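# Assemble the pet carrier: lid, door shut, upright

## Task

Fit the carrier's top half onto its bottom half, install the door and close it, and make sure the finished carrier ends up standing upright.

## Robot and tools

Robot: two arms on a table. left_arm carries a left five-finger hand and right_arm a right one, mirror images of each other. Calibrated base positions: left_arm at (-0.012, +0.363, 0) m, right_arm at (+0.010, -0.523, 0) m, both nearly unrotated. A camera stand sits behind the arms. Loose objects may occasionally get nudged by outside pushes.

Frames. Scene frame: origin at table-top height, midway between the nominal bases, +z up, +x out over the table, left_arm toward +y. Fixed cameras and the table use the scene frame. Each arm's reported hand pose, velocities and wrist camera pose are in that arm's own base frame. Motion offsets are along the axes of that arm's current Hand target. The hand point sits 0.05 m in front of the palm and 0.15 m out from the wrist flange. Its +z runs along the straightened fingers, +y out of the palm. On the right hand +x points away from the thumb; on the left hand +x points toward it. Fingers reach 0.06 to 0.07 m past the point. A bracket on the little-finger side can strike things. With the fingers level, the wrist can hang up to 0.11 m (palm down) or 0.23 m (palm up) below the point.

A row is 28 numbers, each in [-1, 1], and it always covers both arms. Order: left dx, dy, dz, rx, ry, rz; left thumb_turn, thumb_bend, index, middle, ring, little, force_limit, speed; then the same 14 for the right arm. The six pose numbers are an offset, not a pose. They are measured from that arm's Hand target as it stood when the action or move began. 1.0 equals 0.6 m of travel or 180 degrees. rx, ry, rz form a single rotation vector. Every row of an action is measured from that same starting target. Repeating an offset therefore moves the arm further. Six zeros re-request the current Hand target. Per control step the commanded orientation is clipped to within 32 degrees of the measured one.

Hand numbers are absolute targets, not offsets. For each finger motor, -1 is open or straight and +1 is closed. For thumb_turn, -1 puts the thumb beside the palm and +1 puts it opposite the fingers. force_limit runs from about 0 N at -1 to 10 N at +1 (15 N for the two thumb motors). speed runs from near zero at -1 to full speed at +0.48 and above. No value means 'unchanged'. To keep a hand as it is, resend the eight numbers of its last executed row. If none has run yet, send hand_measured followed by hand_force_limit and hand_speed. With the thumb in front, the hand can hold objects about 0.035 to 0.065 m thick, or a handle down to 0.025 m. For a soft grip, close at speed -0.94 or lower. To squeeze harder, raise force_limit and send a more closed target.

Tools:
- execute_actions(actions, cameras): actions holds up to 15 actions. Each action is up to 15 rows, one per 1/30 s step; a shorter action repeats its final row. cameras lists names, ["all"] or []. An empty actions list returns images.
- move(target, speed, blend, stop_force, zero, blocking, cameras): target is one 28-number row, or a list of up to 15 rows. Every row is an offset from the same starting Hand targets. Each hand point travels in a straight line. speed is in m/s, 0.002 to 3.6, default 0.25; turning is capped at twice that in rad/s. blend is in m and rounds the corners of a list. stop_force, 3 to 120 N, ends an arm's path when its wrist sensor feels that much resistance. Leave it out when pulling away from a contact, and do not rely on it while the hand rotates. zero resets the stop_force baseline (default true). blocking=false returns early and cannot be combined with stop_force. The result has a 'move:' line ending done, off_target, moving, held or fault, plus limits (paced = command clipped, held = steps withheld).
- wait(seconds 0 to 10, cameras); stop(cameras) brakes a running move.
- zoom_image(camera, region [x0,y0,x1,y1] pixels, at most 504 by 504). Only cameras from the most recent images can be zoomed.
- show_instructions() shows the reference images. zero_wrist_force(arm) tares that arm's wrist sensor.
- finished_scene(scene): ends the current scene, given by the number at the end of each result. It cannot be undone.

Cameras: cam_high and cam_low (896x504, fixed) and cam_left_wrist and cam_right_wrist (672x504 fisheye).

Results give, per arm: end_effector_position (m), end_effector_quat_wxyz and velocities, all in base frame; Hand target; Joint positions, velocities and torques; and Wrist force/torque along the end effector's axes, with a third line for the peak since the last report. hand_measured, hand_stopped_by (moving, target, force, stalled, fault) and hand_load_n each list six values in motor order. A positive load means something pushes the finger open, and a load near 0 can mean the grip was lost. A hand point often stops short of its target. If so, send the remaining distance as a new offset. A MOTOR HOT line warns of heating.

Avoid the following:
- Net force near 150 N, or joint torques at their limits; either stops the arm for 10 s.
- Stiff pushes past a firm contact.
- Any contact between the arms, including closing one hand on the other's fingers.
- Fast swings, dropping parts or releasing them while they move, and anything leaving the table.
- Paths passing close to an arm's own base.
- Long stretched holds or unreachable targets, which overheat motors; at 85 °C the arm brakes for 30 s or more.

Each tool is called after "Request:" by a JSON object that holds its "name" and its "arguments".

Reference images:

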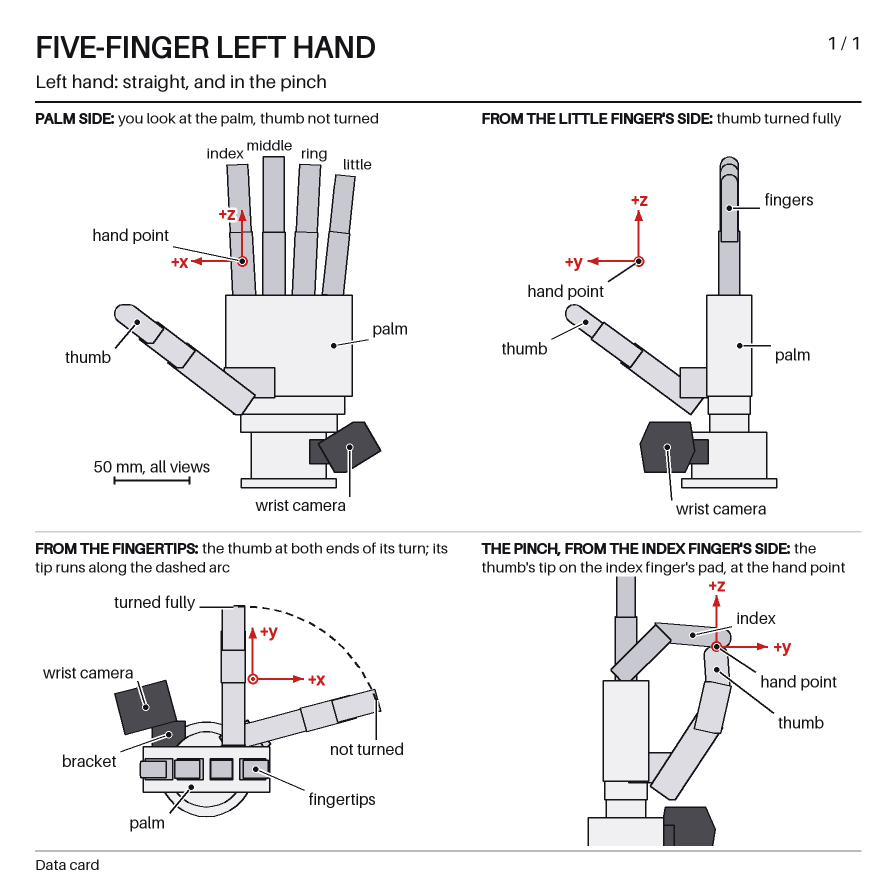

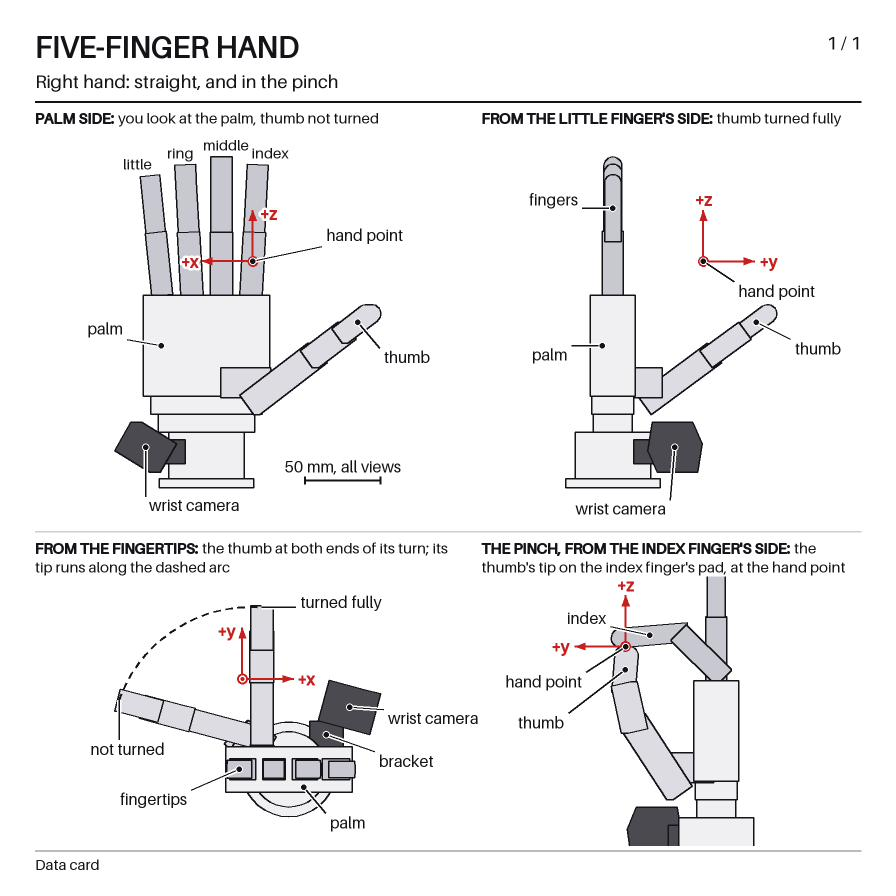

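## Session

Request:
{"name": "execute_actions", "arguments": {"actions": []}}

Scene clock: 0.00 s.
left_arm: end_effector_position=(+0.8085, -0.0624, +0.2984) hand_measured=(-1.000, -1.000, -1.000, -1.000, -1.000, -1.000) hand_load_n=(+0.0, +0.0, +0.0, +0.0, +0.0, +0.0) hand_stopped_by=(target, target, target, target, target, target) hand_force_limit=0.00 hand_speed=-0.80 end_effector_quat_wxyz=(+0.408, -0.452, +0.649, -0.456) | right_arm: end_effector_position=(+0.1361, +0.2992, +0.1419) hand_measured=(-1.000, -1.000, -1.000, -1.000, -1.000, -1.000) hand_load_n=(+0.0, +0.5, +0.0, +0.0, +0.0, +0.0) hand_stopped_by=(target, target, target, target, target, target) hand_force_limit=0.00 hand_speed=-0.80 end_effector_quat_wxyz=(-0.260, -0.523, +0.796, -0.158)
Joint positions: left_arm=[3.389 -2.1 -1.071 2.887 -1.108 3.392] | right_arm=[0.706 -1.082 1.708 1.521 1.81 -1.956]
Joint velocities: within noise
Joint torques (N m): no reading
Motor temperatures (°C): left_arm=[32 27 34 38 31 37] | right_arm=[25 37 36 32 37 49]
Wrist force (N): no reading
Wrist torque (N m): no reading
Wrist force, peak (N): no reading
Hand target: left_arm +0.8085, -0.0624, +0.2984; +0.408, -0.452, +0.649, -0.456 | right_arm +0.1361, +0.2992, +0.1419; -0.260, -0.523, +0.796, -0.158
camera_calibration:
cam_left_wrist: T_world_to_cam=[[0.15846, -0.347695, 0.92412, -0.431071], [-0.681912, -0.715415, -0.152243, 0.559707], [0.714063, -0.606044, -0.350463, -0.396698], [0, 0, 0, 1]] pos_world=[0.733246, 0.0101246, 0.344545]
cam_right_wrist: T_world_to_cam=[[-0.969776, 0.144447, 0.196648, 0.0554608], [0.161862, 0.983922, 0.0754917, -0.344168], [-0.182581, 0.10504, -0.977564, 0.246544], [0, 0, 0, 1]] pos_world=[0.154507, 0.304726, 0.256089]

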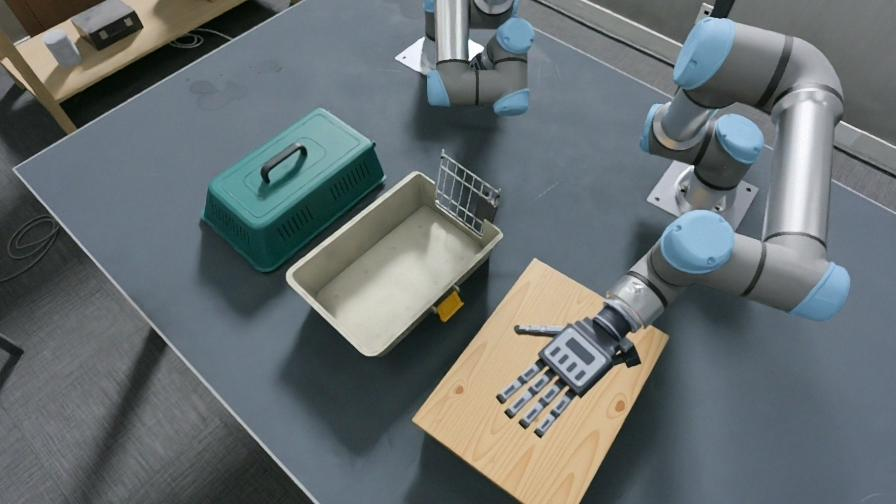

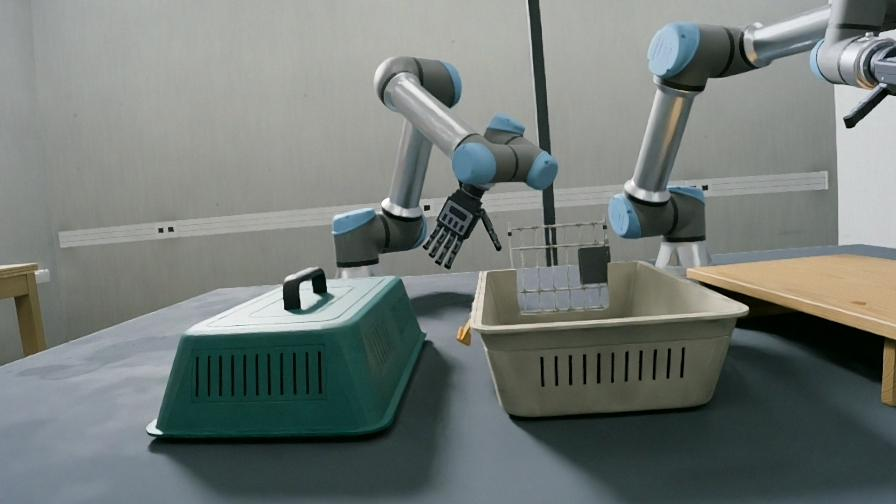

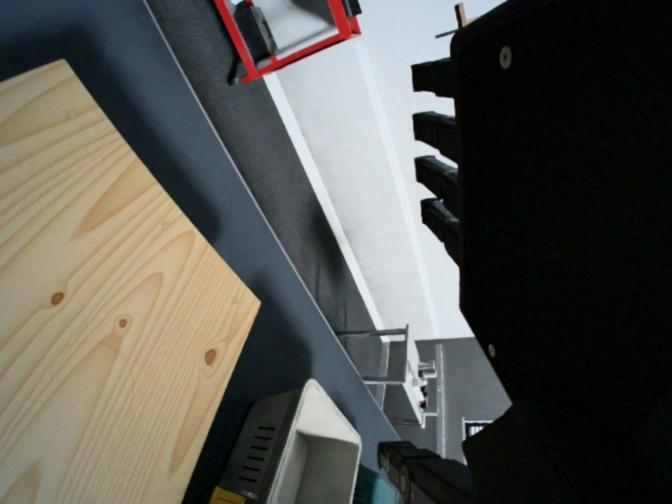

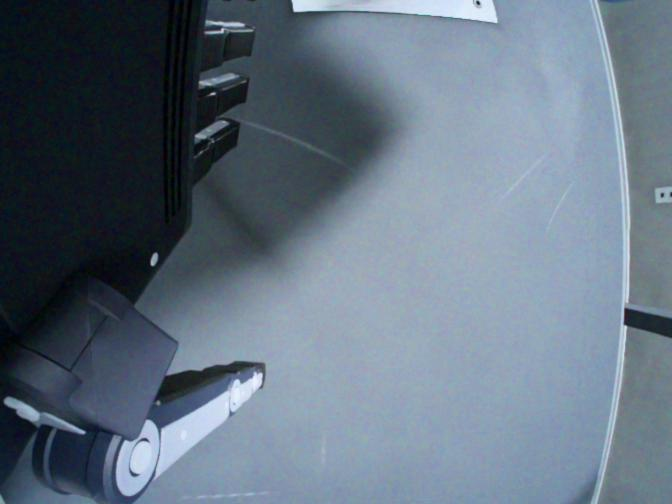

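Request:
{"name": "move", "arguments": {"target": [[0.2, 0.08, -0.4, 0.006, -0.033, -0.276, -1, -1, -1, -1, -1, -1, 0, -0.8, 0.1603, -0.3632, -0.263, -0.3102, -0.1436, 0.2515, -1, -1, -1, -1, -1, -1, 0, -0.8],[0.3368, 0.1358, -0.6878, 0.0117, -0.0651, -0.5524, -1, -1, -1, -1, -1, -1, 0, -0.8, 0.1378, -0.4752, -0.579, -0.4913, -0.3344, 0.2493, -1, -1, -1, -1, -1, -1, 0, -0.8]], "speed": 0.35, "blend": 0.03}}

Scene clock: 35.77 s.
left_arm: end_effector_position=(+0.3512, -0.1508, +0.2997) hand_measured=(-1.000, -1.000, -1.000, -1.000, -1.000, -1.000) hand_load_n=(+0.0, -0.5, +0.0, +0.0, +0.0, +0.0) hand_stopped_by=(target, target, target, target, target, target) hand_force_limit=0.00 hand_speed=-0.80 end_effector_quat_wxyz=(+0.017, +0.819, -0.026, +0.572) | right_arm: end_effector_position=(+0.4572, +0.3041, +0.4669) hand_measured=(-1.000, -1.000, -1.000, -1.000, -1.000, -1.000) hand_load_n=(+0.0, +0.0, +0.0, +0.0, +0.0, +0.0) hand_stopped_by=(target, target, target, target, target, target) hand_force_limit=0.00 hand_speed=-0.80 end_effector_quat_wxyz=(-0.074, +0.083, +0.810, +0.576)
Joint positions: left_arm=[4.066 -0.677 -2.436 2.527 -0.673 2.051] | right_arm=[-0.203 -1.3 1.63 1.822 0.401 -1.961]
Joint torques (N m): left_arm=[6.45 -25.17 30.43 -1.32 0.23 0.84] | right_arm=[1.99 -45.01 -2.07 1.77 -3.76 1.69]
Wrist force (N): left_arm=[0.3 2.5 0.3] | right_arm=[-1.2 2.2 0.2]
Wrist torque (N m): left_arm=[0.04 0.31 -0.03] | right_arm=[0.14 0.07 -0.16]
Wrist force, peak (N): left_arm=[3.6 3.1 1.1] | right_arm=[-1.4 2.6 0.4]
Hand target: left_arm +0.3502, -0.1500, +0.2997; +0.020, +0.818, -0.028, +0.574 | right_arm +0.4572, +0.3042, +0.4669; -0.074, +0.083, +0.810, +0.576
Off the commanded pose: left_arm 0.001 m, 0 deg | right_arm 0.000 m, 0 deg.
move: done

Request:
{"name": "move", "arguments": {"target": [[0.1137, -0.023, 0.3125, 0, 0, 0, -1, -1, -1, -1, -1, -1, 0, -0.8, -0.0995, 0.2455, -0.2068, -0.236, -0.0957, 0, -1, -1, -1, -1, -1, -1, 0, -0.8],[0.1137, -0.023, 0.3125, 0, 0, 0, -1, -1, -1, -1, -1, -1, 0, -0.8, -0.206, 0.242, -0.3632, -0.3504, -0.1489, 0.0996, -1, -1, -1, -1, -1, -1, 0, -0.8],[0.1137, -0.023, 0.3125, 0, 0, 0, -1, -1, -1, -1, -1, -1, 0, -0.8, -0.3497, -0.0082, -0.287, -0.3057, -0.1807, 0.3776, -1, -1, -1, -1, -1, -1, 0, -0.8],[0.1137, -0.023, 0.3125, 0, 0, 0, -1, -1, -1, -1, -1, -1, 0, -0.8, -0.2605, -0.2677, -0.1702, -0.2181, -0.2013, 0.6503, -1, -1, -1, -1, -1, -1, 0, -0.8]], "speed": 0.35, "blend": 0.02, "cameras": ["cam_high"]}}

Scene clock: 63.40 s.
left_arm: end_effector_position=(+0.5502, -0.1500, +0.2999) hand_measured=(-1.000, -1.000, -1.000, -1.000, -1.000, -1.000) hand_load_n=(+0.0, +0.0, +0.0, +0.0, +0.0, +0.0) hand_stopped_by=(target, target, target, target, target, target) hand_force_limit=0.00 hand_speed=-0.80 end_effector_quat_wxyz=(+0.020, +0.818, -0.028, +0.574) | right_arm: end_effector_position=(+0.5771, +0.1481, +0.3189) hand_measured=(-1.000, -1.000, -1.000, -1.000, -1.000, -1.000) hand_load_n=(+0.0, +0.0, +0.0, +0.0, +0.0, +0.0) hand_stopped_by=(target, target, target, target, target, target) hand_force_limit=0.00 hand_speed=-0.80 end_effector_quat_wxyz=(-0.276, +0.866, +0.144, +0.391) end_effector_velocity=(+0.000, +0.001, -0.001) end_effector_angular_velocity=(+0.002, +0.006, +0.001)
Joint positions: left_arm=[3.343 -1.466 -2.029 3.135 -1.317 1.665] | right_arm=[-0.202 -1.657 2.052 3.606 -0.798 -1.801]
Joint velocities: left_arm=[within noise] | right_arm=[0.001 0.001 -0.001 0.006 0 0.001]
Joint torques (N m): left_arm=[7.46 4.62 30.78 1.32 2.82 2.04] | right_arm=[1.33 -1.08 -16.11 -0.36 0.56 0.39]
Wrist force (N): left_arm=[0.0 2.6 0.3] | right_arm=[0.6 -0.4 -0.4]
Wrist torque (N m): left_arm=[0.11 0.41 0.06] | right_arm=[-0.02 -0.03 -0.07]
Wrist force, peak (N): left_arm=[0.7 7.6 -0.7] | right_arm=[0.2 1.4 3.4]
Hand target: left_arm +0.5502, -0.1500, +0.2999; +0.020, +0.818, -0.028, +0.574 | right_arm +0.5770, +0.1481, +0.3187; -0.276, +0.867, +0.143, +0.391
Off the commanded pose: left_arm 0.000 m, 0 deg | right_arm 0.000 m, 0 deg.
move: done
Images, in order (width x height): cam_high 896x504.

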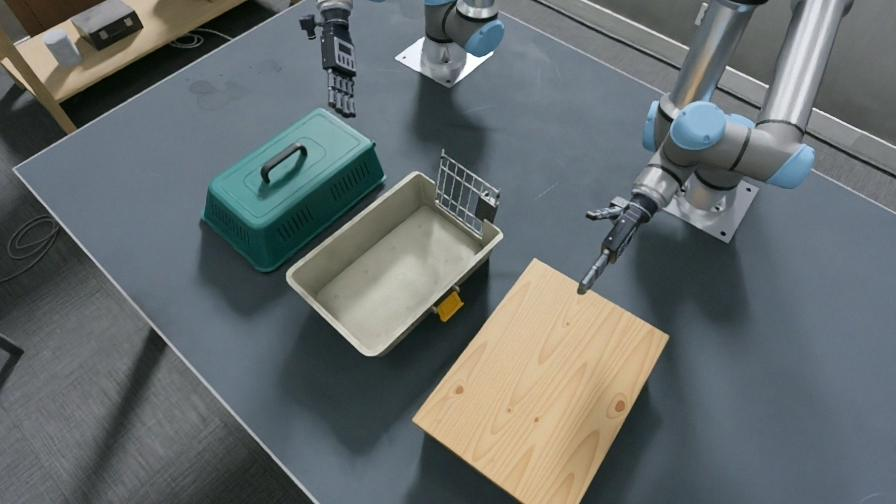

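Request:
{"name": "zoom_image", "arguments": {"camera": "cam_high", "region": [180, 90, 520, 370]}}

Scaled by 1.482 from the camera's 896x504 image, which has a finer 1280x720 frame.

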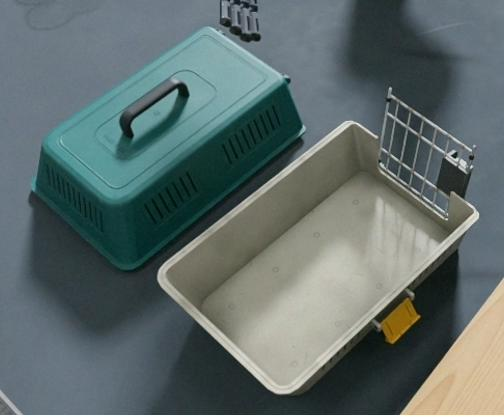

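Request:
{"name": "move", "arguments": {"target": [[-0.1505, 0.2747, -0.3165, 0, 0, 0, -1, -1, -1, -1, -1, -1, 0, -0.8, 0.021, 0.16, 0.096, 0.0253, -0.1006, 0.0927, -1, -1, -1, -1, -1, -1, 0, -0.8],[-0.3427, 0.453, -0.1623, 0, 0, 0, -1, -1, -1, -1, -1, -1, 0, -0.8, 0.0423, 0.3203, 0.1927, 0.0507, -0.2012, 0.1855, -1, -1, -1, -1, -1, -1, 0, -0.8]], "speed": 0.25, "blend": 0.03, "cameras": ["cam_high", "cam_low", "cam_right_wrist", "cam_left_wrist"]}}

Request:
{"name": "zoom_image", "arguments": {"camera": "cam_right_wrist", "region": [220, 100, 560, 420]}}

Scene clock: 95.77 s.
left_arm: end_effector_position=(+0.3702, -0.4100, +0.1399) hand_measured=(-1.000, -1.000, -1.000, -1.000, -1.000, -1.000) hand_load_n=(+0.0, +0.0, +0.0, +0.0, +0.0, +0.0) hand_stopped_by=(target, target, target, target, target, target) hand_force_limit=0.00 hand_speed=-0.80 end_effector_quat_wxyz=(+0.020, +0.818, -0.028, +0.574) | right_arm: end_effector_position=(+0.7518, +0.0621, +0.2047) hand_measured=(-1.000, -1.000, -1.000, -1.000, -1.000, -1.000) hand_load_n=(+0.0, +0.0, +0.0, +0.0, +0.0, +0.0) hand_stopped_by=(target, target, target, target, target, target) hand_force_limit=0.00 hand_speed=-0.80 end_effector_quat_wxyz=(-0.383, +0.924, +0.000, +0.000)
Joint positions: left_arm=[2.323 -1.83 -2.135 3.505 -2.266 1.263] | right_arm=[-0.263 -0.83 0.898 4.899 -0.819 -1.934]
Joint torques (N m): left_arm=[-3.45 10.89 14.78 0.94 2.11 2] | right_arm=[5.39 -45.29 -38.27 0.22 3.88 1.55]
Wrist force (N): left_arm=[0.3 2.3 0.0] | right_arm=[-2.3 -1.6 -0.4]
Wrist torque (N m): left_arm=[0.04 0.34 0.09] | right_arm=[-0.13 0.29 -0.28]
Wrist force, peak (N): left_arm=[-1.7 5.8 -2.8] | right_arm=[-2.4 -1.8 -1.0]
Hand target: left_arm +0.3702, -0.4101, +0.1399; +0.020, +0.818, -0.028, +0.574 | right_arm +0.7518, +0.0621, +0.2048; -0.383, +0.924, +0.000, +0.000
Off the commanded pose: left_arm 0.000 m, 0 deg | right_arm 0.000 m, 0 deg.
move: done
camera_calibration:
cam_left_wrist: T_world_to_cam=[[0.126154, 0.97654, 0.174512, 0.323741], [-0.129539, -0.158195, 0.978874, -0.146278], [0.983517, -0.146095, 0.106543, -0.325005], [0, 0, 0, 1]] pos_world=[0.259858, -0.386768, 0.121318]
cam_right_wrist: T_world_to_cam=[[0.312967, -0.666985, -0.676153, -0.0608613], [-0.746025, -0.61323, 0.259607, 0.528764], [-0.587791, 0.423179, -0.689508, 0.671212], [0, 0, 0, 1]] pos_world=[0.808051, -0.000382453, 0.284384]

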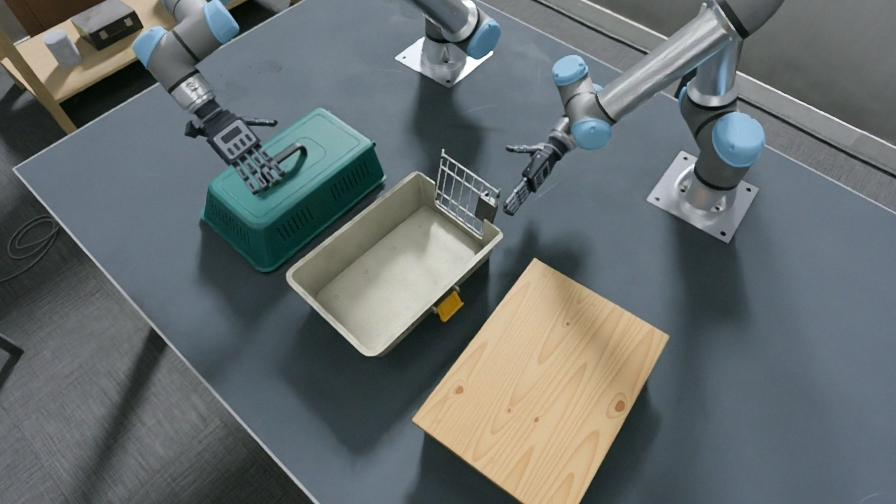

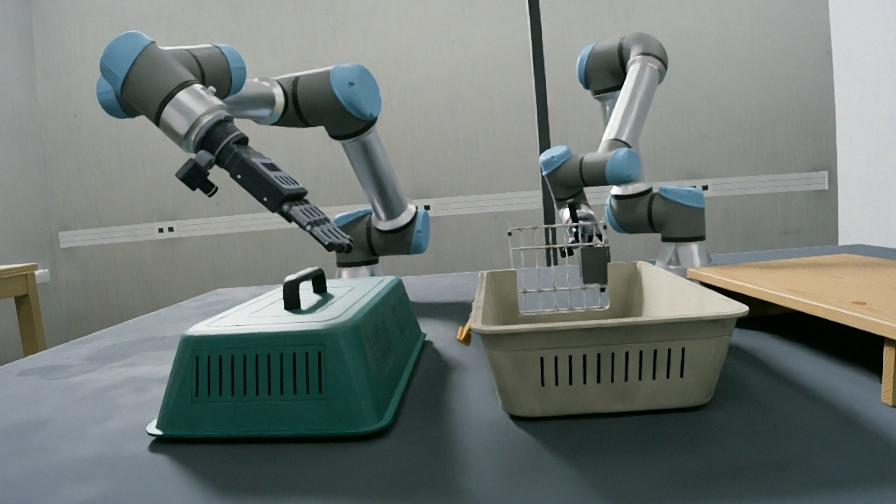

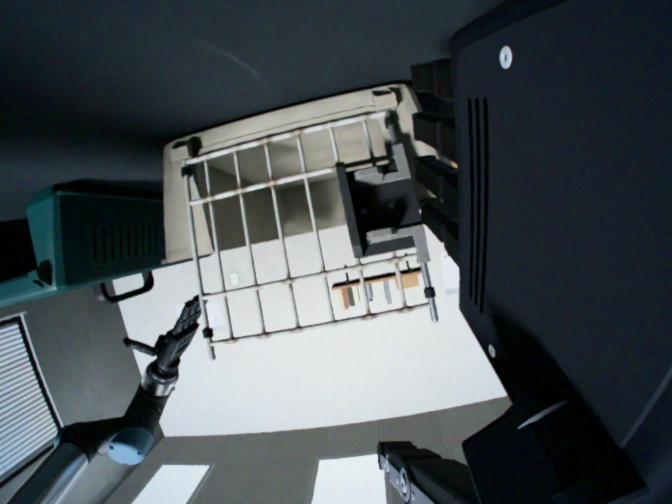

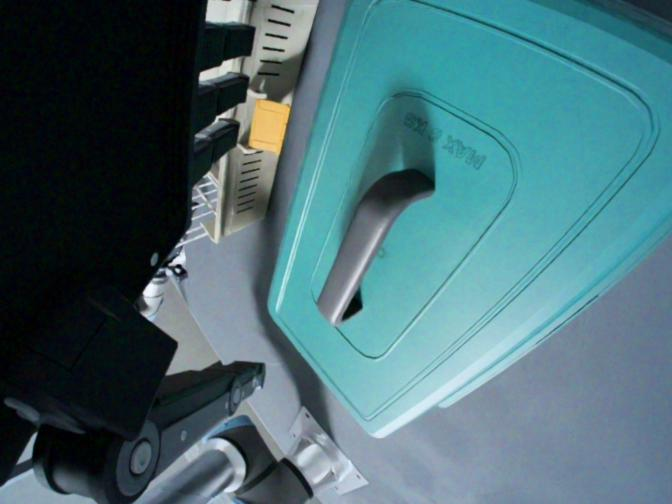

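Scaled by 1.482 from the camera's 672x504 image, which has a finer 960x720 frame.

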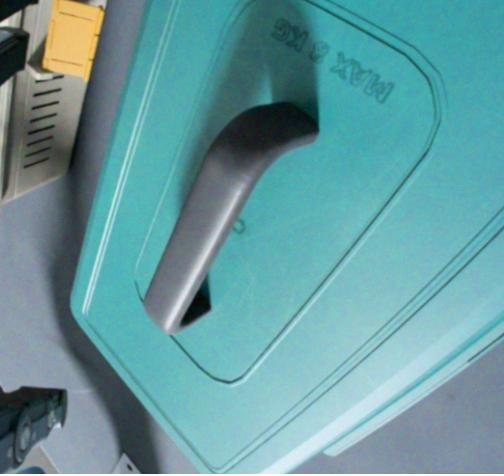

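Request:
{"name": "move", "arguments": {"target": [[0, 0, 0, 0, 0, 0, -1, -1, -1, -1, -1, -1, 0, -0.8, -0.1275, -0.0682, 0.0796, 0, 0, 0, -1, -1, 0.707, 0.707, 0.707, 0.707, 0.3, 0.2],[0, 0, 0, 0, 0, 0, -1, -1, -1, -1, -1, -1, 0, -0.8, -0.1275, -0.027, 0.1208, 0, 0, 0, -1, -1, 0.707, 0.707, 0.707, 0.707, 0.3, 0.2]], "speed": [0.15, 0.1], "cameras": ["cam_low", "cam_right_wrist"]}}

Request:
{"name": "zoom_image", "arguments": {"camera": "cam_low", "region": [260, 210, 380, 330]}}

Scene clock: 114.33 s.
left_arm: end_effector_position=(+0.3702, -0.4101, +0.1399) hand_measured=(-1.000, -1.000, -1.000, -1.000, -1.000, -1.000) hand_load_n=(+0.0, +0.0, +0.0, +0.0, +0.0, +0.0) hand_stopped_by=(target, target, target, target, target, target) hand_force_limit=0.00 hand_speed=-0.80 end_effector_quat_wxyz=(+0.020, +0.818, -0.028, +0.574) | right_arm: end_effector_position=(+0.6752, +0.1248, +0.1648) hand_measured=(-1.000, -1.000, +0.706, +0.706, +0.706, +0.706) hand_load_n=(-0.5, +0.0, +0.0, +0.0, +0.0, +0.0) hand_stopped_by=(target, target, target, target, target, target) hand_force_limit=0.30 hand_speed=0.20 end_effector_quat_wxyz=(-0.383, +0.924, +0.000, -0.001)
Joint positions: left_arm=[2.323 -1.831 -2.135 3.505 -2.266 1.263] | right_arm=[-0.204 -1.019 1.331 4.601 -0.805 -1.855]
Joint torques (N m): left_arm=[-6.9 9.26 22.15 0.06 2.02 1.78] | right_arm=[5.26 -65.1 -35.61 -2.45 -0.47 1.34]
Wrist force (N): left_arm=[0.6 2.3 0.1] | right_arm=[-1.8 -1.4 -0.8]
Wrist torque (N m): left_arm=[0.04 0.31 0.10] | right_arm=[-0.05 0.21 -0.30]
Wrist force, peak (N): left_arm=[0.5 2.6 0.0] | right_arm=[-2.2 -2.6 -2.0]
Hand target: left_arm +0.3702, -0.4101, +0.1399; +0.020, +0.818, -0.028, +0.574 | right_arm +0.6753, +0.1248, +0.1651; -0.383, +0.924, +0.000, +0.000
Off the commanded pose: left_arm 0.000 m, 0 deg | right_arm 0.000 m, 0 deg.
move: done
camera_calibration:
cam_right_wrist: T_world_to_cam=[[0.3126, -0.666807, -0.676498, -0.0216704], [-0.745884, -0.613298, 0.25985, 0.520404], [-0.588165, 0.42336, -0.689078, 0.572315], [0, 0, 0, 1]] pos_world=[0.731551, 0.0624178, 0.244483]
Images, in order (width x height): cam_low 896x504, cam_right_wrist 672x504.

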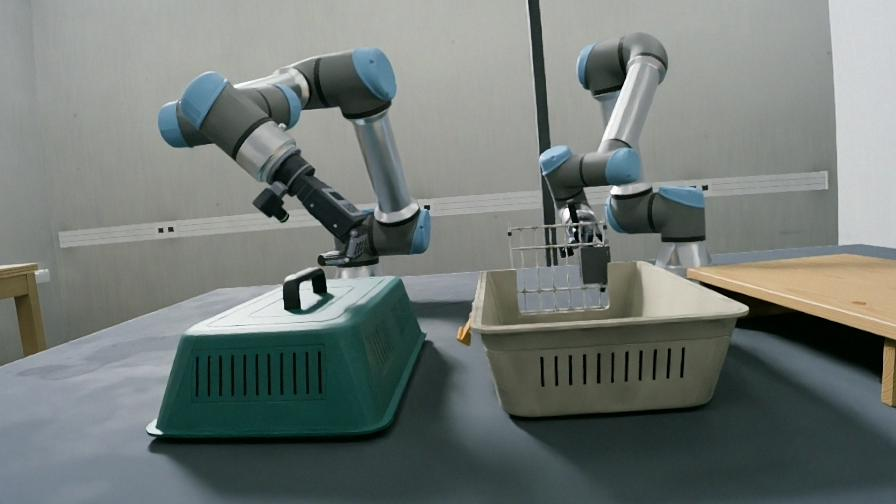

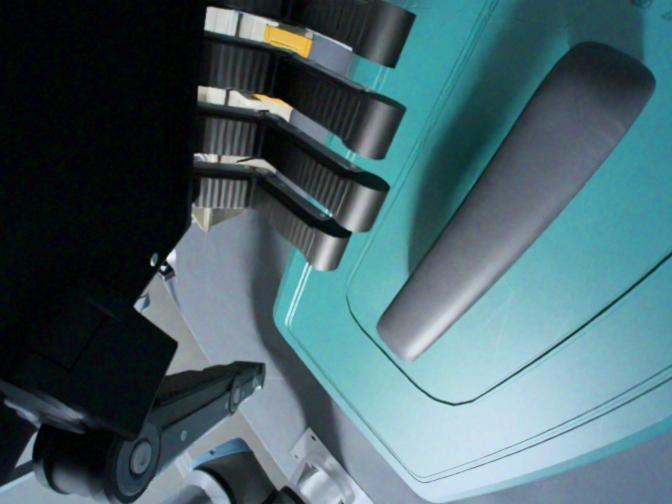

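Scaled by 4.200 from the camera's 896x504 image, which has a finer 1280x720 frame.

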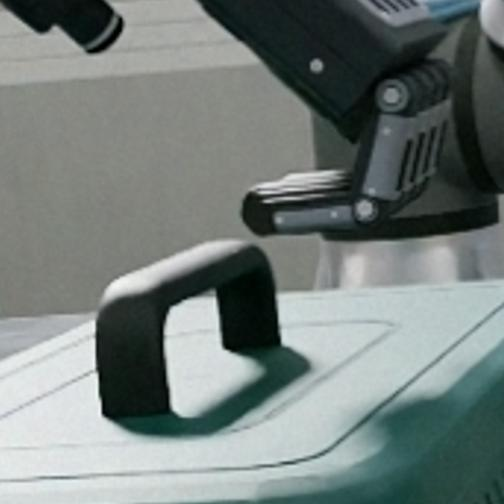

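Request:
{"name": "move", "arguments": {"target": [0, 0, 0, 0, 0, 0, -1, -1, -1, -1, -1, -1, 0, -0.8, 0, 0.0707, 0.0707, 0, 0, 0, -1, -1, 0.707, 0.707, 0.707, 0.707, 0.3, 0.2], "speed": 0.02, "stop_force": 4, "cameras": ["cam_low", "cam_right_wrist"]}}

Request:
{"name": "zoom_image", "arguments": {"camera": "cam_low", "region": [260, 210, 380, 330]}}

Scene clock: 122.17 s.
left_arm: end_effector_position=(+0.3702, -0.4101, +0.1399) hand_measured=(-1.000, -1.000, -1.000, -1.000, -1.000, -1.000) hand_load_n=(-0.5, -0.5, +0.0, +0.0, +0.0, +0.0) hand_stopped_by=(target, target, target, target, target, target) hand_force_limit=0.00 hand_speed=-0.80 end_effector_quat_wxyz=(+0.020, +0.818, -0.028, +0.574) | right_arm: end_effector_position=(+0.6753, +0.1249, +0.1144) hand_measured=(-1.000, -1.000, +0.706, +0.706, +0.706, +0.706) hand_load_n=(+0.0, +0.0, +0.0, +0.0, -2.5, -3.0) hand_stopped_by=(target, target, target, target, target, target) hand_force_limit=0.30 hand_speed=0.20 end_effector_quat_wxyz=(-0.383, +0.924, +0.000, +0.000)
Joint positions: left_arm=[2.323 -1.831 -2.135 3.505 -2.266 1.263] | right_arm=[-0.204 -0.976 1.398 4.49 -0.805 -1.855]
Joint torques (N m): left_arm=[-6.8 10.07 21.61 0.29 1.43 1.51] | right_arm=[5.16 -62.14 -33.76 -2.82 -1.83 0.8]
Wrist force (N): left_arm=[0.5 2.3 0.1] | right_arm=[-0.4 -3.8 -3.6]
Wrist torque (N m): left_arm=[0.04 0.33 0.10] | right_arm=[-0.11 0.36 -0.42]
Wrist force, peak (N): left_arm=[0.5 2.7 0.1] | right_arm=[-4.7 -9.0 -9.4]
Hand target: left_arm +0.3702, -0.4101, +0.1399; +0.020, +0.818, -0.028, +0.574 | right_arm +0.6753, +0.1249, +0.1144; -0.383, +0.924, +0.000, +0.000 (not the last commanded pose)
Off the commanded pose: left_arm 0.000 m, 0 deg | right_arm 0.009 m, 0 deg.
move: contact (right_arm)
camera_calibration:
cam_right_wrist: T_world_to_cam=[[0.312977, -0.666916, -0.676216, -0.0560889], [-0.746041, -0.613248, 0.259519, 0.533676], [-0.587766, 0.423261, -0.689479, 0.537379], [0, 0, 0, 1]] pos_world=[0.731551, 0.0624176, 0.194084]
Images, in order (width x height): cam_low 896x504, cam_right_wrist 672x504.

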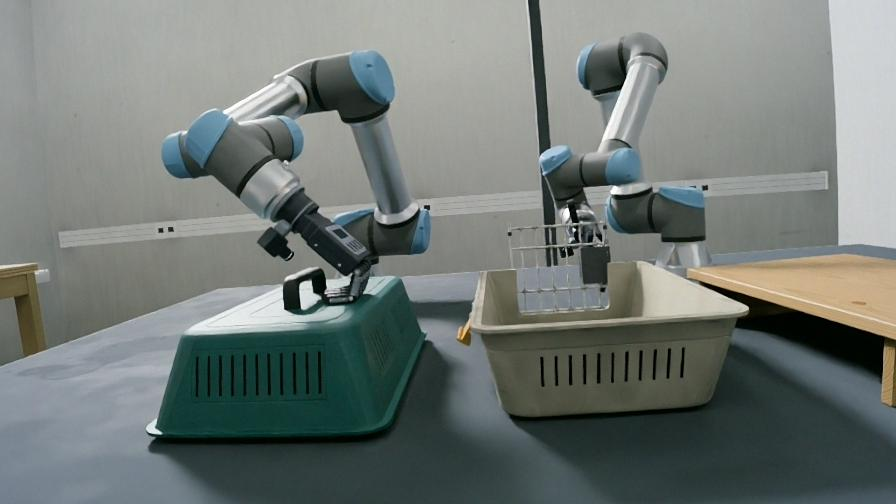

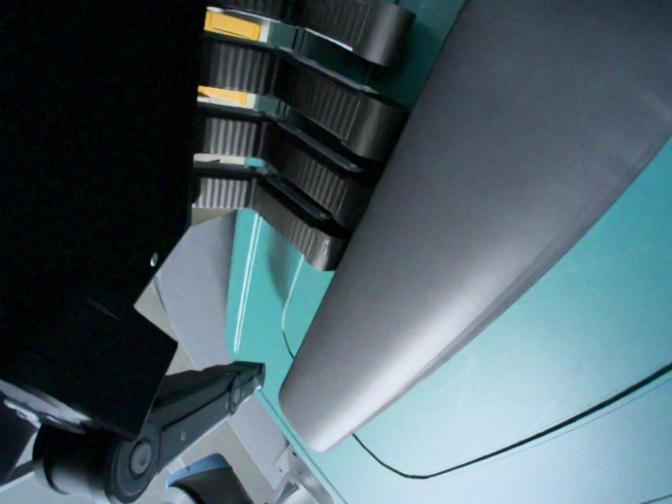

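Scaled by 4.200 from the camera's 896x504 image, which has a finer 1280x720 frame.

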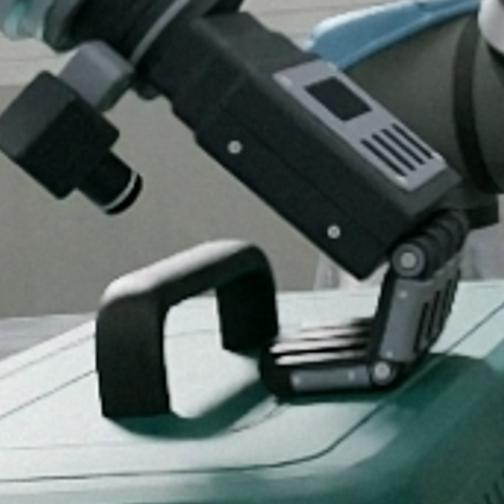

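Request:
{"name": "move", "arguments": {"target": [0, 0, 0, 0, 0, 0, -1, -1, -1, -1, -1, -1, 0, -0.8, 0, -0.0059, -0.0059, 0, 0, 0, -1, -1, 0.707, 0.707, 0.707, 0.707, 0.3, 0.2], "speed": 0.05}}

Request:
{"name": "move", "arguments": {"target": [0, 0, 0, 0, 0, 0, -1, -1, -1, -1, -1, -1, 0, -0.8, 0, 0.0613, -0.0613, 0, 0, 0, -1, -1, 0.707, 0.707, 0.707, 0.707, 0.3, 0.2], "speed": 0.025, "stop_force": 4, "cameras": ["cam_low", "cam_right_wrist"]}}

Request:
{"name": "zoom_image", "arguments": {"camera": "cam_low", "region": [260, 210, 380, 330]}}

Scene clock: 126.70 s.
left_arm: end_effector_position=(+0.3702, -0.4101, +0.1399) hand_measured=(-1.000, -1.000, -1.000, -1.000, -1.000, -1.000) hand_load_n=(+0.0, +0.0, +0.5, +0.0, +0.0, +0.0) hand_stopped_by=(target, target, target, target, target, target) hand_force_limit=0.00 hand_speed=-0.80 end_effector_quat_wxyz=(+0.020, +0.818, -0.028, +0.574) | right_arm: end_effector_position=(+0.6753, +0.1249, +0.1196) hand_measured=(-1.000, -1.000, +0.706, +0.706, +0.706, +0.706) hand_load_n=(-0.5, +0.0, +0.0, +0.0, +0.0, +0.0) hand_stopped_by=(target, target, target, target, target, target) hand_force_limit=0.30 hand_speed=0.20 end_effector_quat_wxyz=(-0.383, +0.924, +0.000, +0.000)
Joint positions: left_arm=[2.323 -1.831 -2.135 3.505 -2.266 1.263] | right_arm=[-0.204 -0.981 1.392 4.501 -0.805 -1.855]
Joint torques (N m): left_arm=[-6.15 11.49 20.83 0.59 1.01 1.1] | right_arm=[3.06 -54.44 -27.34 -3.41 -0.59 -1.46]
Wrist force (N): left_arm=[0.5 2.4 0.1] | right_arm=[-2.0 -1.4 -0.6]
Wrist torque (N m): left_arm=[0.04 0.33 0.10] | right_arm=[-0.09 0.24 -0.30]
Wrist force, peak (N): left_arm=[0.7 2.5 -0.1] | right_arm=[-0.6 -4.3 -4.2]
Hand target: left_arm +0.3702, -0.4101, +0.1399; +0.020, +0.818, -0.028, +0.574 | right_arm +0.6753, +0.1249, +0.1195; -0.383, +0.924, +0.000, +0.000
Off the commanded pose: left_arm 0.000 m, 0 deg | right_arm 0.000 m, 0 deg.
move: done

Scene clock: 130.10 s.
left_arm: end_effector_position=(+0.3702, -0.4101, +0.1399) hand_measured=(-1.000, -1.000, -1.000, -1.000, -1.000, -1.000) hand_load_n=(+0.0, +0.0, +0.0, +0.0, +0.0, +0.0) hand_stopped_by=(target, target, target, target, target, target) hand_force_limit=0.00 hand_speed=-0.80 end_effector_quat_wxyz=(+0.020, +0.818, -0.028, +0.574) | right_arm: end_effector_position=(+0.6753, +0.0729, +0.1194) hand_measured=(-1.000, -1.000, +0.706, +0.706, +0.706, +0.706) hand_load_n=(-0.5, +0.0, +0.0, +0.0, +0.0, +0.0) hand_stopped_by=(target, target, target, target, target, target) hand_force_limit=0.30 hand_speed=0.20 end_effector_quat_wxyz=(-0.383, +0.924, +0.000, +0.000)
Joint positions: left_arm=[2.323 -1.831 -2.135 3.505 -2.266 1.263] | right_arm=[-0.276 -0.977 1.369 4.588 -0.822 -1.952]
Joint torques (N m): left_arm=[-6.18 10.68 20.24 0.66 0.68 1.18] | right_arm=[4.54 -34.83 -4.83 -3.93 3.76 1.64]
Wrist force (N): left_arm=[0.6 2.1 -0.1] | right_arm=[-2.1 -1.3 -0.9]
Wrist torque (N m): left_arm=[0.01 0.30 0.12] | right_arm=[0.00 0.27 -0.24]
Wrist force, peak (N): left_arm=[0.5 2.5 0.0] | right_arm=[-2.1 -2.1 0.1]
Hand target: left_arm +0.3702, -0.4101, +0.1399; +0.020, +0.818, -0.028, +0.574 | right_arm +0.6753, +0.0729, +0.1194; -0.383, +0.924, +0.000, +0.000
Off the commanded pose: left_arm 0.000 m, 0 deg | right_arm 0.000 m, 0 deg.
move: done
camera_calibration:
cam_right_wrist: T_world_to_cam=[[0.312937, -0.666887, -0.676263, -0.0873493], [-0.746025, -0.613259, 0.259537, 0.500475], [-0.587806, 0.42329, -0.689427, 0.562854], [0, 0, 0, 1]] pos_world=[0.731551, 0.0104177, 0.199084]
Images, in order (width x height): cam_low 896x504, cam_right_wrist 672x504.

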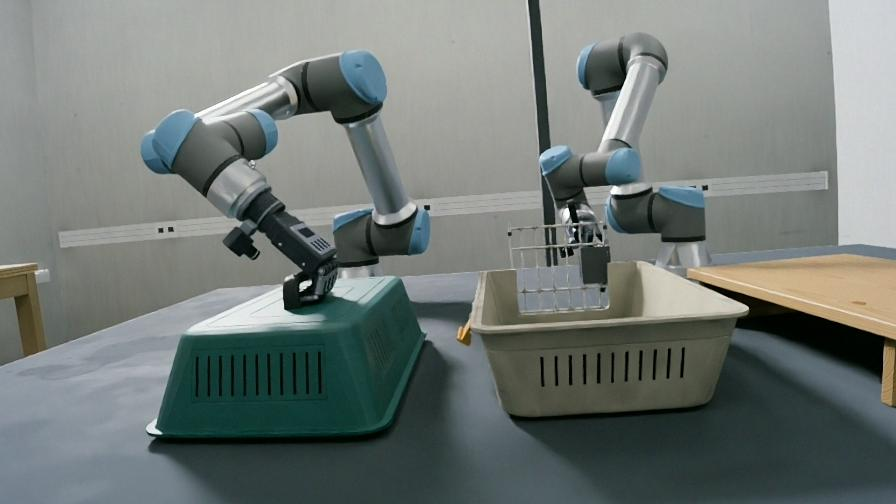

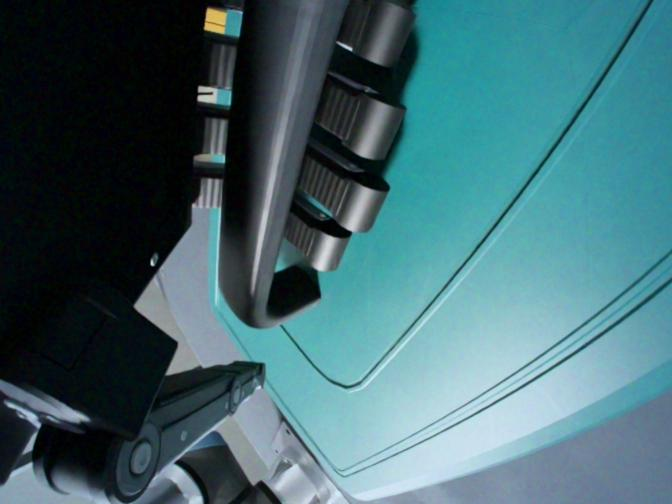

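Scaled by 4.200 from the camera's 896x504 image, which has a finer 1280x720 frame.

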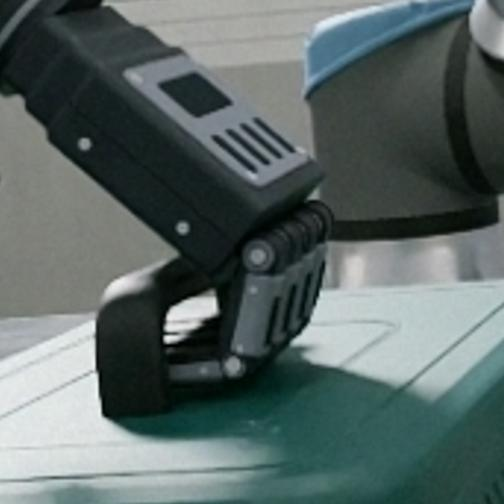

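Request:
{"name": "move", "arguments": {"target": [0, 0, 0, 0, 0, 0, -1, -1, -1, -1, -1, -1, 0, -0.8, 0, 0, 0, 0, 0, 0, -1, -1, 1, 1, 1, 1, -0.4, -0.9]}}

Request:
{"name": "move", "arguments": {"target": [0, 0, 0, 0, 0, 0, -1, -1, -1, -1, -1, -1, 0, -0.8, 0, -0.0295, -0.0295, 0, 0, 0, -1, -1, 1, 1, 1, 1, -0.4, -0.9], "speed": 0.05, "cameras": ["cam_low"]}}

Scene clock: 134.70 s.
left_arm: end_effector_position=(+0.3702, -0.4101, +0.1399) hand_measured=(-1.000, -1.000, -1.000, -1.000, -1.000, -1.000) hand_load_n=(+0.0, +0.0, +0.0, +0.0, +0.0, +0.0) hand_stopped_by=(target, target, target, target, target, target) hand_force_limit=0.00 hand_speed=-0.80 end_effector_quat_wxyz=(+0.020, +0.818, -0.028, +0.574) | right_arm: end_effector_position=(+0.6753, +0.0729, +0.1194) hand_measured=(-1.000, -1.000, +0.900, +0.920, +0.938, +0.956) hand_load_n=(-0.5, +0.0, +0.0, +1.0, +2.5, +1.5) hand_stopped_by=(target, target, force, force, force, force) hand_force_limit=-0.40 hand_speed=-0.90 end_effector_quat_wxyz=(-0.383, +0.924, +0.000, +0.000)
Joint positions: left_arm=[2.323 -1.831 -2.135 3.505 -2.266 1.263] | right_arm=[-0.276 -0.977 1.369 4.588 -0.822 -1.952]
Joint torques (N m): left_arm=[-5.64 11.51 20.23 0.83 0.53 0.84] | right_arm=[5.26 -62.69 -7.34 -3.87 3.79 1.24]
Wrist force (N): left_arm=[0.6 2.3 0.0] | right_arm=[-1.9 1.4 1.6]
Wrist torque (N m): left_arm=[0.05 0.30 0.11] | right_arm=[0.06 0.13 -0.12]
Wrist force, peak (N): left_arm=[0.7 2.5 0.1] | right_arm=[-1.9 1.5 2.6]
Hand target: left_arm +0.3702, -0.4101, +0.1399; +0.020, +0.818, -0.028, +0.574 | right_arm +0.6753, +0.0729, +0.1194; -0.383, +0.924, +0.000, +0.000
Off the commanded pose: left_arm 0.000 m, 0 deg | right_arm 0.000 m, 0 deg.
move: done

Scene clock: 135.50 s.
left_arm: end_effector_position=(+0.3702, -0.4101, +0.1399) hand_measured=(-1.000, -1.000, -1.000, -1.000, -1.000, -1.000) hand_load_n=(+0.0, +0.0, +0.0, +0.0, -0.5, +0.0) hand_stopped_by=(target, target, target, target, target, target) hand_force_limit=0.00 hand_speed=-0.80 end_effector_quat_wxyz=(+0.020, +0.818, -0.028, +0.574) | right_arm: end_effector_position=(+0.6754, +0.0728, +0.1449) hand_measured=(-1.000, -1.000, +0.900, +0.920, +0.938, +0.956) hand_load_n=(+0.0, +0.0, +1.5, +1.5, +1.0, +1.0) hand_stopped_by=(target, target, force, force, force, force) hand_force_limit=-0.40 hand_speed=-0.90 end_effector_quat_wxyz=(-0.383, +0.924, +0.000, +0.000)
Joint positions: left_arm=[2.323 -1.831 -2.135 3.505 -2.266 1.263] | right_arm=[-0.276 -0.999 1.336 4.643 -0.822 -1.952]
Joint torques (N m): left_arm=[-6.56 11.32 20.11 0.78 0.24 0.84] | right_arm=[1.03 -20.99 -7.48 -4.46 3.89 -1.42]
Wrist force (N): left_arm=[0.6 2.5 0.1] | right_arm=[-2.2 1.8 2.3]
Wrist torque (N m): left_arm=[0.06 0.31 0.10] | right_arm=[0.08 0.25 -0.19]
Wrist force, peak (N): left_arm=[0.5 2.5 0.1] | right_arm=[-2.4 2.4 3.5]
Hand target: left_arm +0.3702, -0.4101, +0.1399; +0.020, +0.818, -0.028, +0.574 | right_arm +0.6753, +0.0728, +0.1444; -0.383, +0.924, +0.000, +0.000
Off the commanded pose: left_arm 0.000 m, 0 deg | right_arm 0.001 m, 0 deg.
move: done
Images, in order (width x height): cam_low 896x504.

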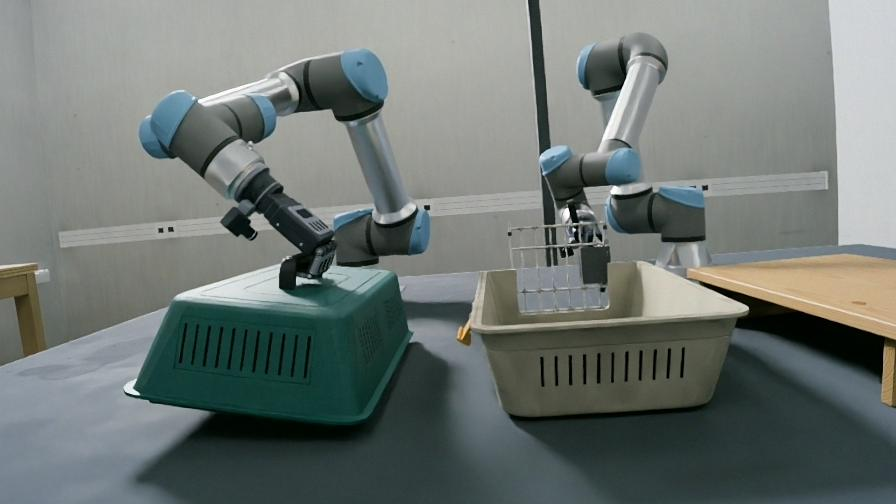

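Request:
{"name": "move", "arguments": {"target": [0, 0, 0, 0, 0, 0, -1, -1, -1, -1, -1, -1, 0, -0.8, 0, 0.0295, 0.0295, 0, 0, 0, -1, -1, 1, 1, 1, 1, -0.4, -0.9], "speed": 0.04}}

Request:
{"name": "move", "arguments": {"target": [0, 0, 0, 0, 0, 0, -1, -1, -1, -1, -1, -1, 0, -0.8, 0, 0, 0, 0, 0, 0, -1, -1, 0.707, 0.707, 0.707, 0.707, -0.4, -0.7]}}

Request:
{"name": "move", "arguments": {"target": [0, 0, 0, 0, 0, 0, -1, -1, -1, -1, -1, -1, 0, -0.8, 0, 0.0083, -0.0083, 0, 0, 0, -1, -1, 0.707, 0.707, 0.707, 0.707, -0.4, -0.7], "speed": 0.02, "stop_force": 4, "cameras": ["cam_low", "cam_right_wrist"]}}

Request:
{"name": "zoom_image", "arguments": {"camera": "cam_low", "region": [260, 210, 380, 330]}}

Scene clock: 142.67 s.
left_arm: end_effector_position=(+0.3702, -0.4101, +0.1399) hand_measured=(-1.000, -1.000, -1.000, -1.000, -1.000, -1.000) hand_load_n=(+0.0, +0.0, +0.0, +0.0, +0.0, +0.0) hand_stopped_by=(target, target, target, target, target, target) hand_force_limit=0.00 hand_speed=-0.80 end_effector_quat_wxyz=(+0.020, +0.818, -0.028, +0.574) | right_arm: end_effector_position=(+0.6751, +0.0729, +0.1190) hand_measured=(-1.000, -1.000, +0.900, +0.920, +0.938, +0.956) hand_load_n=(-0.5, +0.0, +0.0, +0.0, +0.5, +0.5) hand_stopped_by=(target, target, force, force, force, force) hand_force_limit=-0.40 hand_speed=-0.90 end_effector_quat_wxyz=(-0.383, +0.924, +0.000, -0.001)
Joint positions: left_arm=[2.323 -1.831 -2.135 3.505 -2.266 1.263] | right_arm=[-0.276 -0.977 1.37 4.588 -0.822 -1.953]
Joint torques (N m): left_arm=[-5.27 12.68 18.79 0.76 -0.55 0.73] | right_arm=[-0.85 -60.43 -37.53 -0.1 0.34 1.72]
Wrist force (N): left_arm=[0.6 2.2 0.1] | right_arm=[-2.0 -0.1 -0.2]
Wrist torque (N m): left_arm=[0.02 0.31 0.10] | right_arm=[0.04 0.26 -0.20]
Wrist force, peak (N): left_arm=[0.7 2.6 0.2] | right_arm=[-2.4 2.0 2.5]
Hand target: left_arm +0.3702, -0.4101, +0.1399; +0.020, +0.818, -0.028, +0.574 | right_arm +0.6753, +0.0729, +0.1194; -0.383, +0.924, +0.000, +0.000
Off the commanded pose: left_arm 0.000 m, 0 deg | right_arm 0.000 m, 0 deg.
move: done

Scene clock: 143.23 s.
left_arm: end_effector_position=(+0.3702, -0.4101, +0.1399) hand_measured=(-1.000, -1.000, -1.000, -1.000, -1.000, -1.000) hand_load_n=(+0.0, +0.0, +0.0, +0.0, +0.0, +0.0) hand_stopped_by=(target, target, target, target, target, target) hand_force_limit=0.00 hand_speed=-0.80 end_effector_quat_wxyz=(+0.020, +0.818, -0.028, +0.574) | right_arm: end_effector_position=(+0.6753, +0.0728, +0.1194) hand_measured=(-1.000, -1.000, +0.706, +0.706, +0.706, +0.706) hand_load_n=(+0.0, +0.0, +0.0, +0.0, +0.0, +0.0) hand_stopped_by=(target, target, target, target, target, target) hand_force_limit=-0.40 hand_speed=-0.70 end_effector_quat_wxyz=(-0.383, +0.924, +0.000, +0.000)
Joint positions: left_arm=[2.323 -1.831 -2.135 3.505 -2.266 1.263] | right_arm=[-0.276 -0.977 1.369 4.588 -0.822 -1.952]
Joint torques (N m): left_arm=[-6.22 12.82 19.5 0.86 -0.52 0.6] | right_arm=[2.74 -65.36 -36.87 -0.35 0.27 1.62]
Wrist force (N): left_arm=[0.3 2.3 0.1] | right_arm=[-2.1 -1.0 -0.4]
Wrist torque (N m): left_arm=[0.04 0.35 0.09] | right_arm=[0.01 0.26 -0.23]
Wrist force, peak (N): left_arm=[0.5 2.5 0.1] | right_arm=[-2.0 -1.4 -0.9]
Hand target: left_arm +0.3702, -0.4101, +0.1399; +0.020, +0.818, -0.028, +0.574 | right_arm +0.6753, +0.0729, +0.1194; -0.383, +0.924, +0.000, +0.000
Off the commanded pose: left_arm 0.000 m, 0 deg | right_arm 0.000 m, 0 deg.
move: done

Scene clock: 144.63 s.
left_arm: end_effector_position=(+0.3702, -0.4101, +0.1399) hand_measured=(-1.000, -1.000, -1.000, -1.000, -1.000, -1.000) hand_load_n=(+0.0, +0.0, +0.0, +0.0, +0.0, +0.0) hand_stopped_by=(target, target, target, target, target, target) hand_force_limit=0.00 hand_speed=-0.80 end_effector_quat_wxyz=(+0.020, +0.818, -0.028, +0.574) | right_arm: end_effector_position=(+0.6753, +0.0658, +0.1194) hand_measured=(-1.000, -1.000, +0.706, +0.706, +0.706, +0.706) hand_load_n=(+0.0, +0.0, +0.0, +0.0, +0.0, +0.0) hand_stopped_by=(target, target, target, target, target, target) hand_force_limit=-0.40 hand_speed=-0.70 end_effector_quat_wxyz=(-0.383, +0.924, +0.000, +0.000)
Joint positions: left_arm=[2.323 -1.831 -2.135 3.505 -2.266 1.263] | right_arm=[-0.286 -0.976 1.365 4.6 -0.825 -1.965]
Joint torques (N m): left_arm=[-5.13 11.97 18.74 0.82 -0.37 0.66] | right_arm=[4.34 -19.46 -11.33 -3.89 2.94 1.61]
Wrist force (N): left_arm=[0.7 2.4 0.1] | right_arm=[-2.2 -1.2 -0.6]
Wrist torque (N m): left_arm=[0.05 0.29 0.11] | right_arm=[-0.01 0.28 -0.24]
Wrist force, peak (N): left_arm=[0.5 2.5 0.0] | right_arm=[-2.4 -1.1 -0.9]
Hand target: left_arm +0.3702, -0.4101, +0.1399; +0.020, +0.818, -0.028, +0.574 | right_arm +0.6753, +0.0658, +0.1194; -0.383, +0.924, +0.000, +0.000
Off the commanded pose: left_arm 0.000 m, 0 deg | right_arm 0.000 m, 0 deg.
move: done
camera_calibration:
cam_right_wrist: T_world_to_cam=[[0.313035, -0.666957, -0.676149, -0.0921111], [-0.746048, -0.613243, 0.25951, 0.496204], [-0.587725, 0.423204, -0.689549, 0.565783], [0, 0, 0, 1]] pos_world=[0.731551, 0.00341759, 0.199084]
Images, in order (width x height): cam_low 896x504, cam_right_wrist 672x504.

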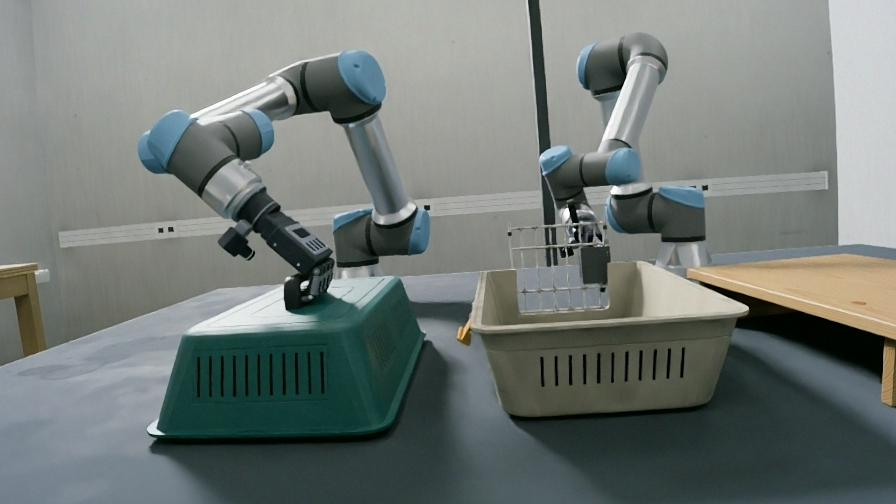

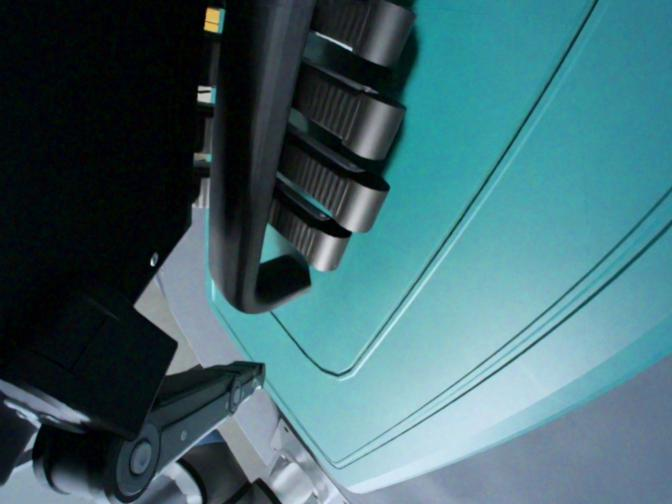

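Scaled by 4.200 from the camera's 896x504 image, which has a finer 1280x720 frame.

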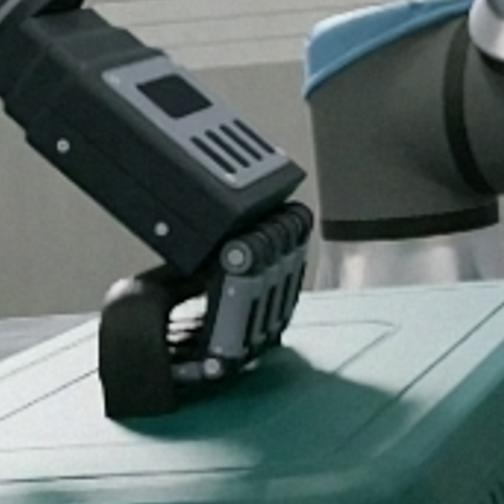

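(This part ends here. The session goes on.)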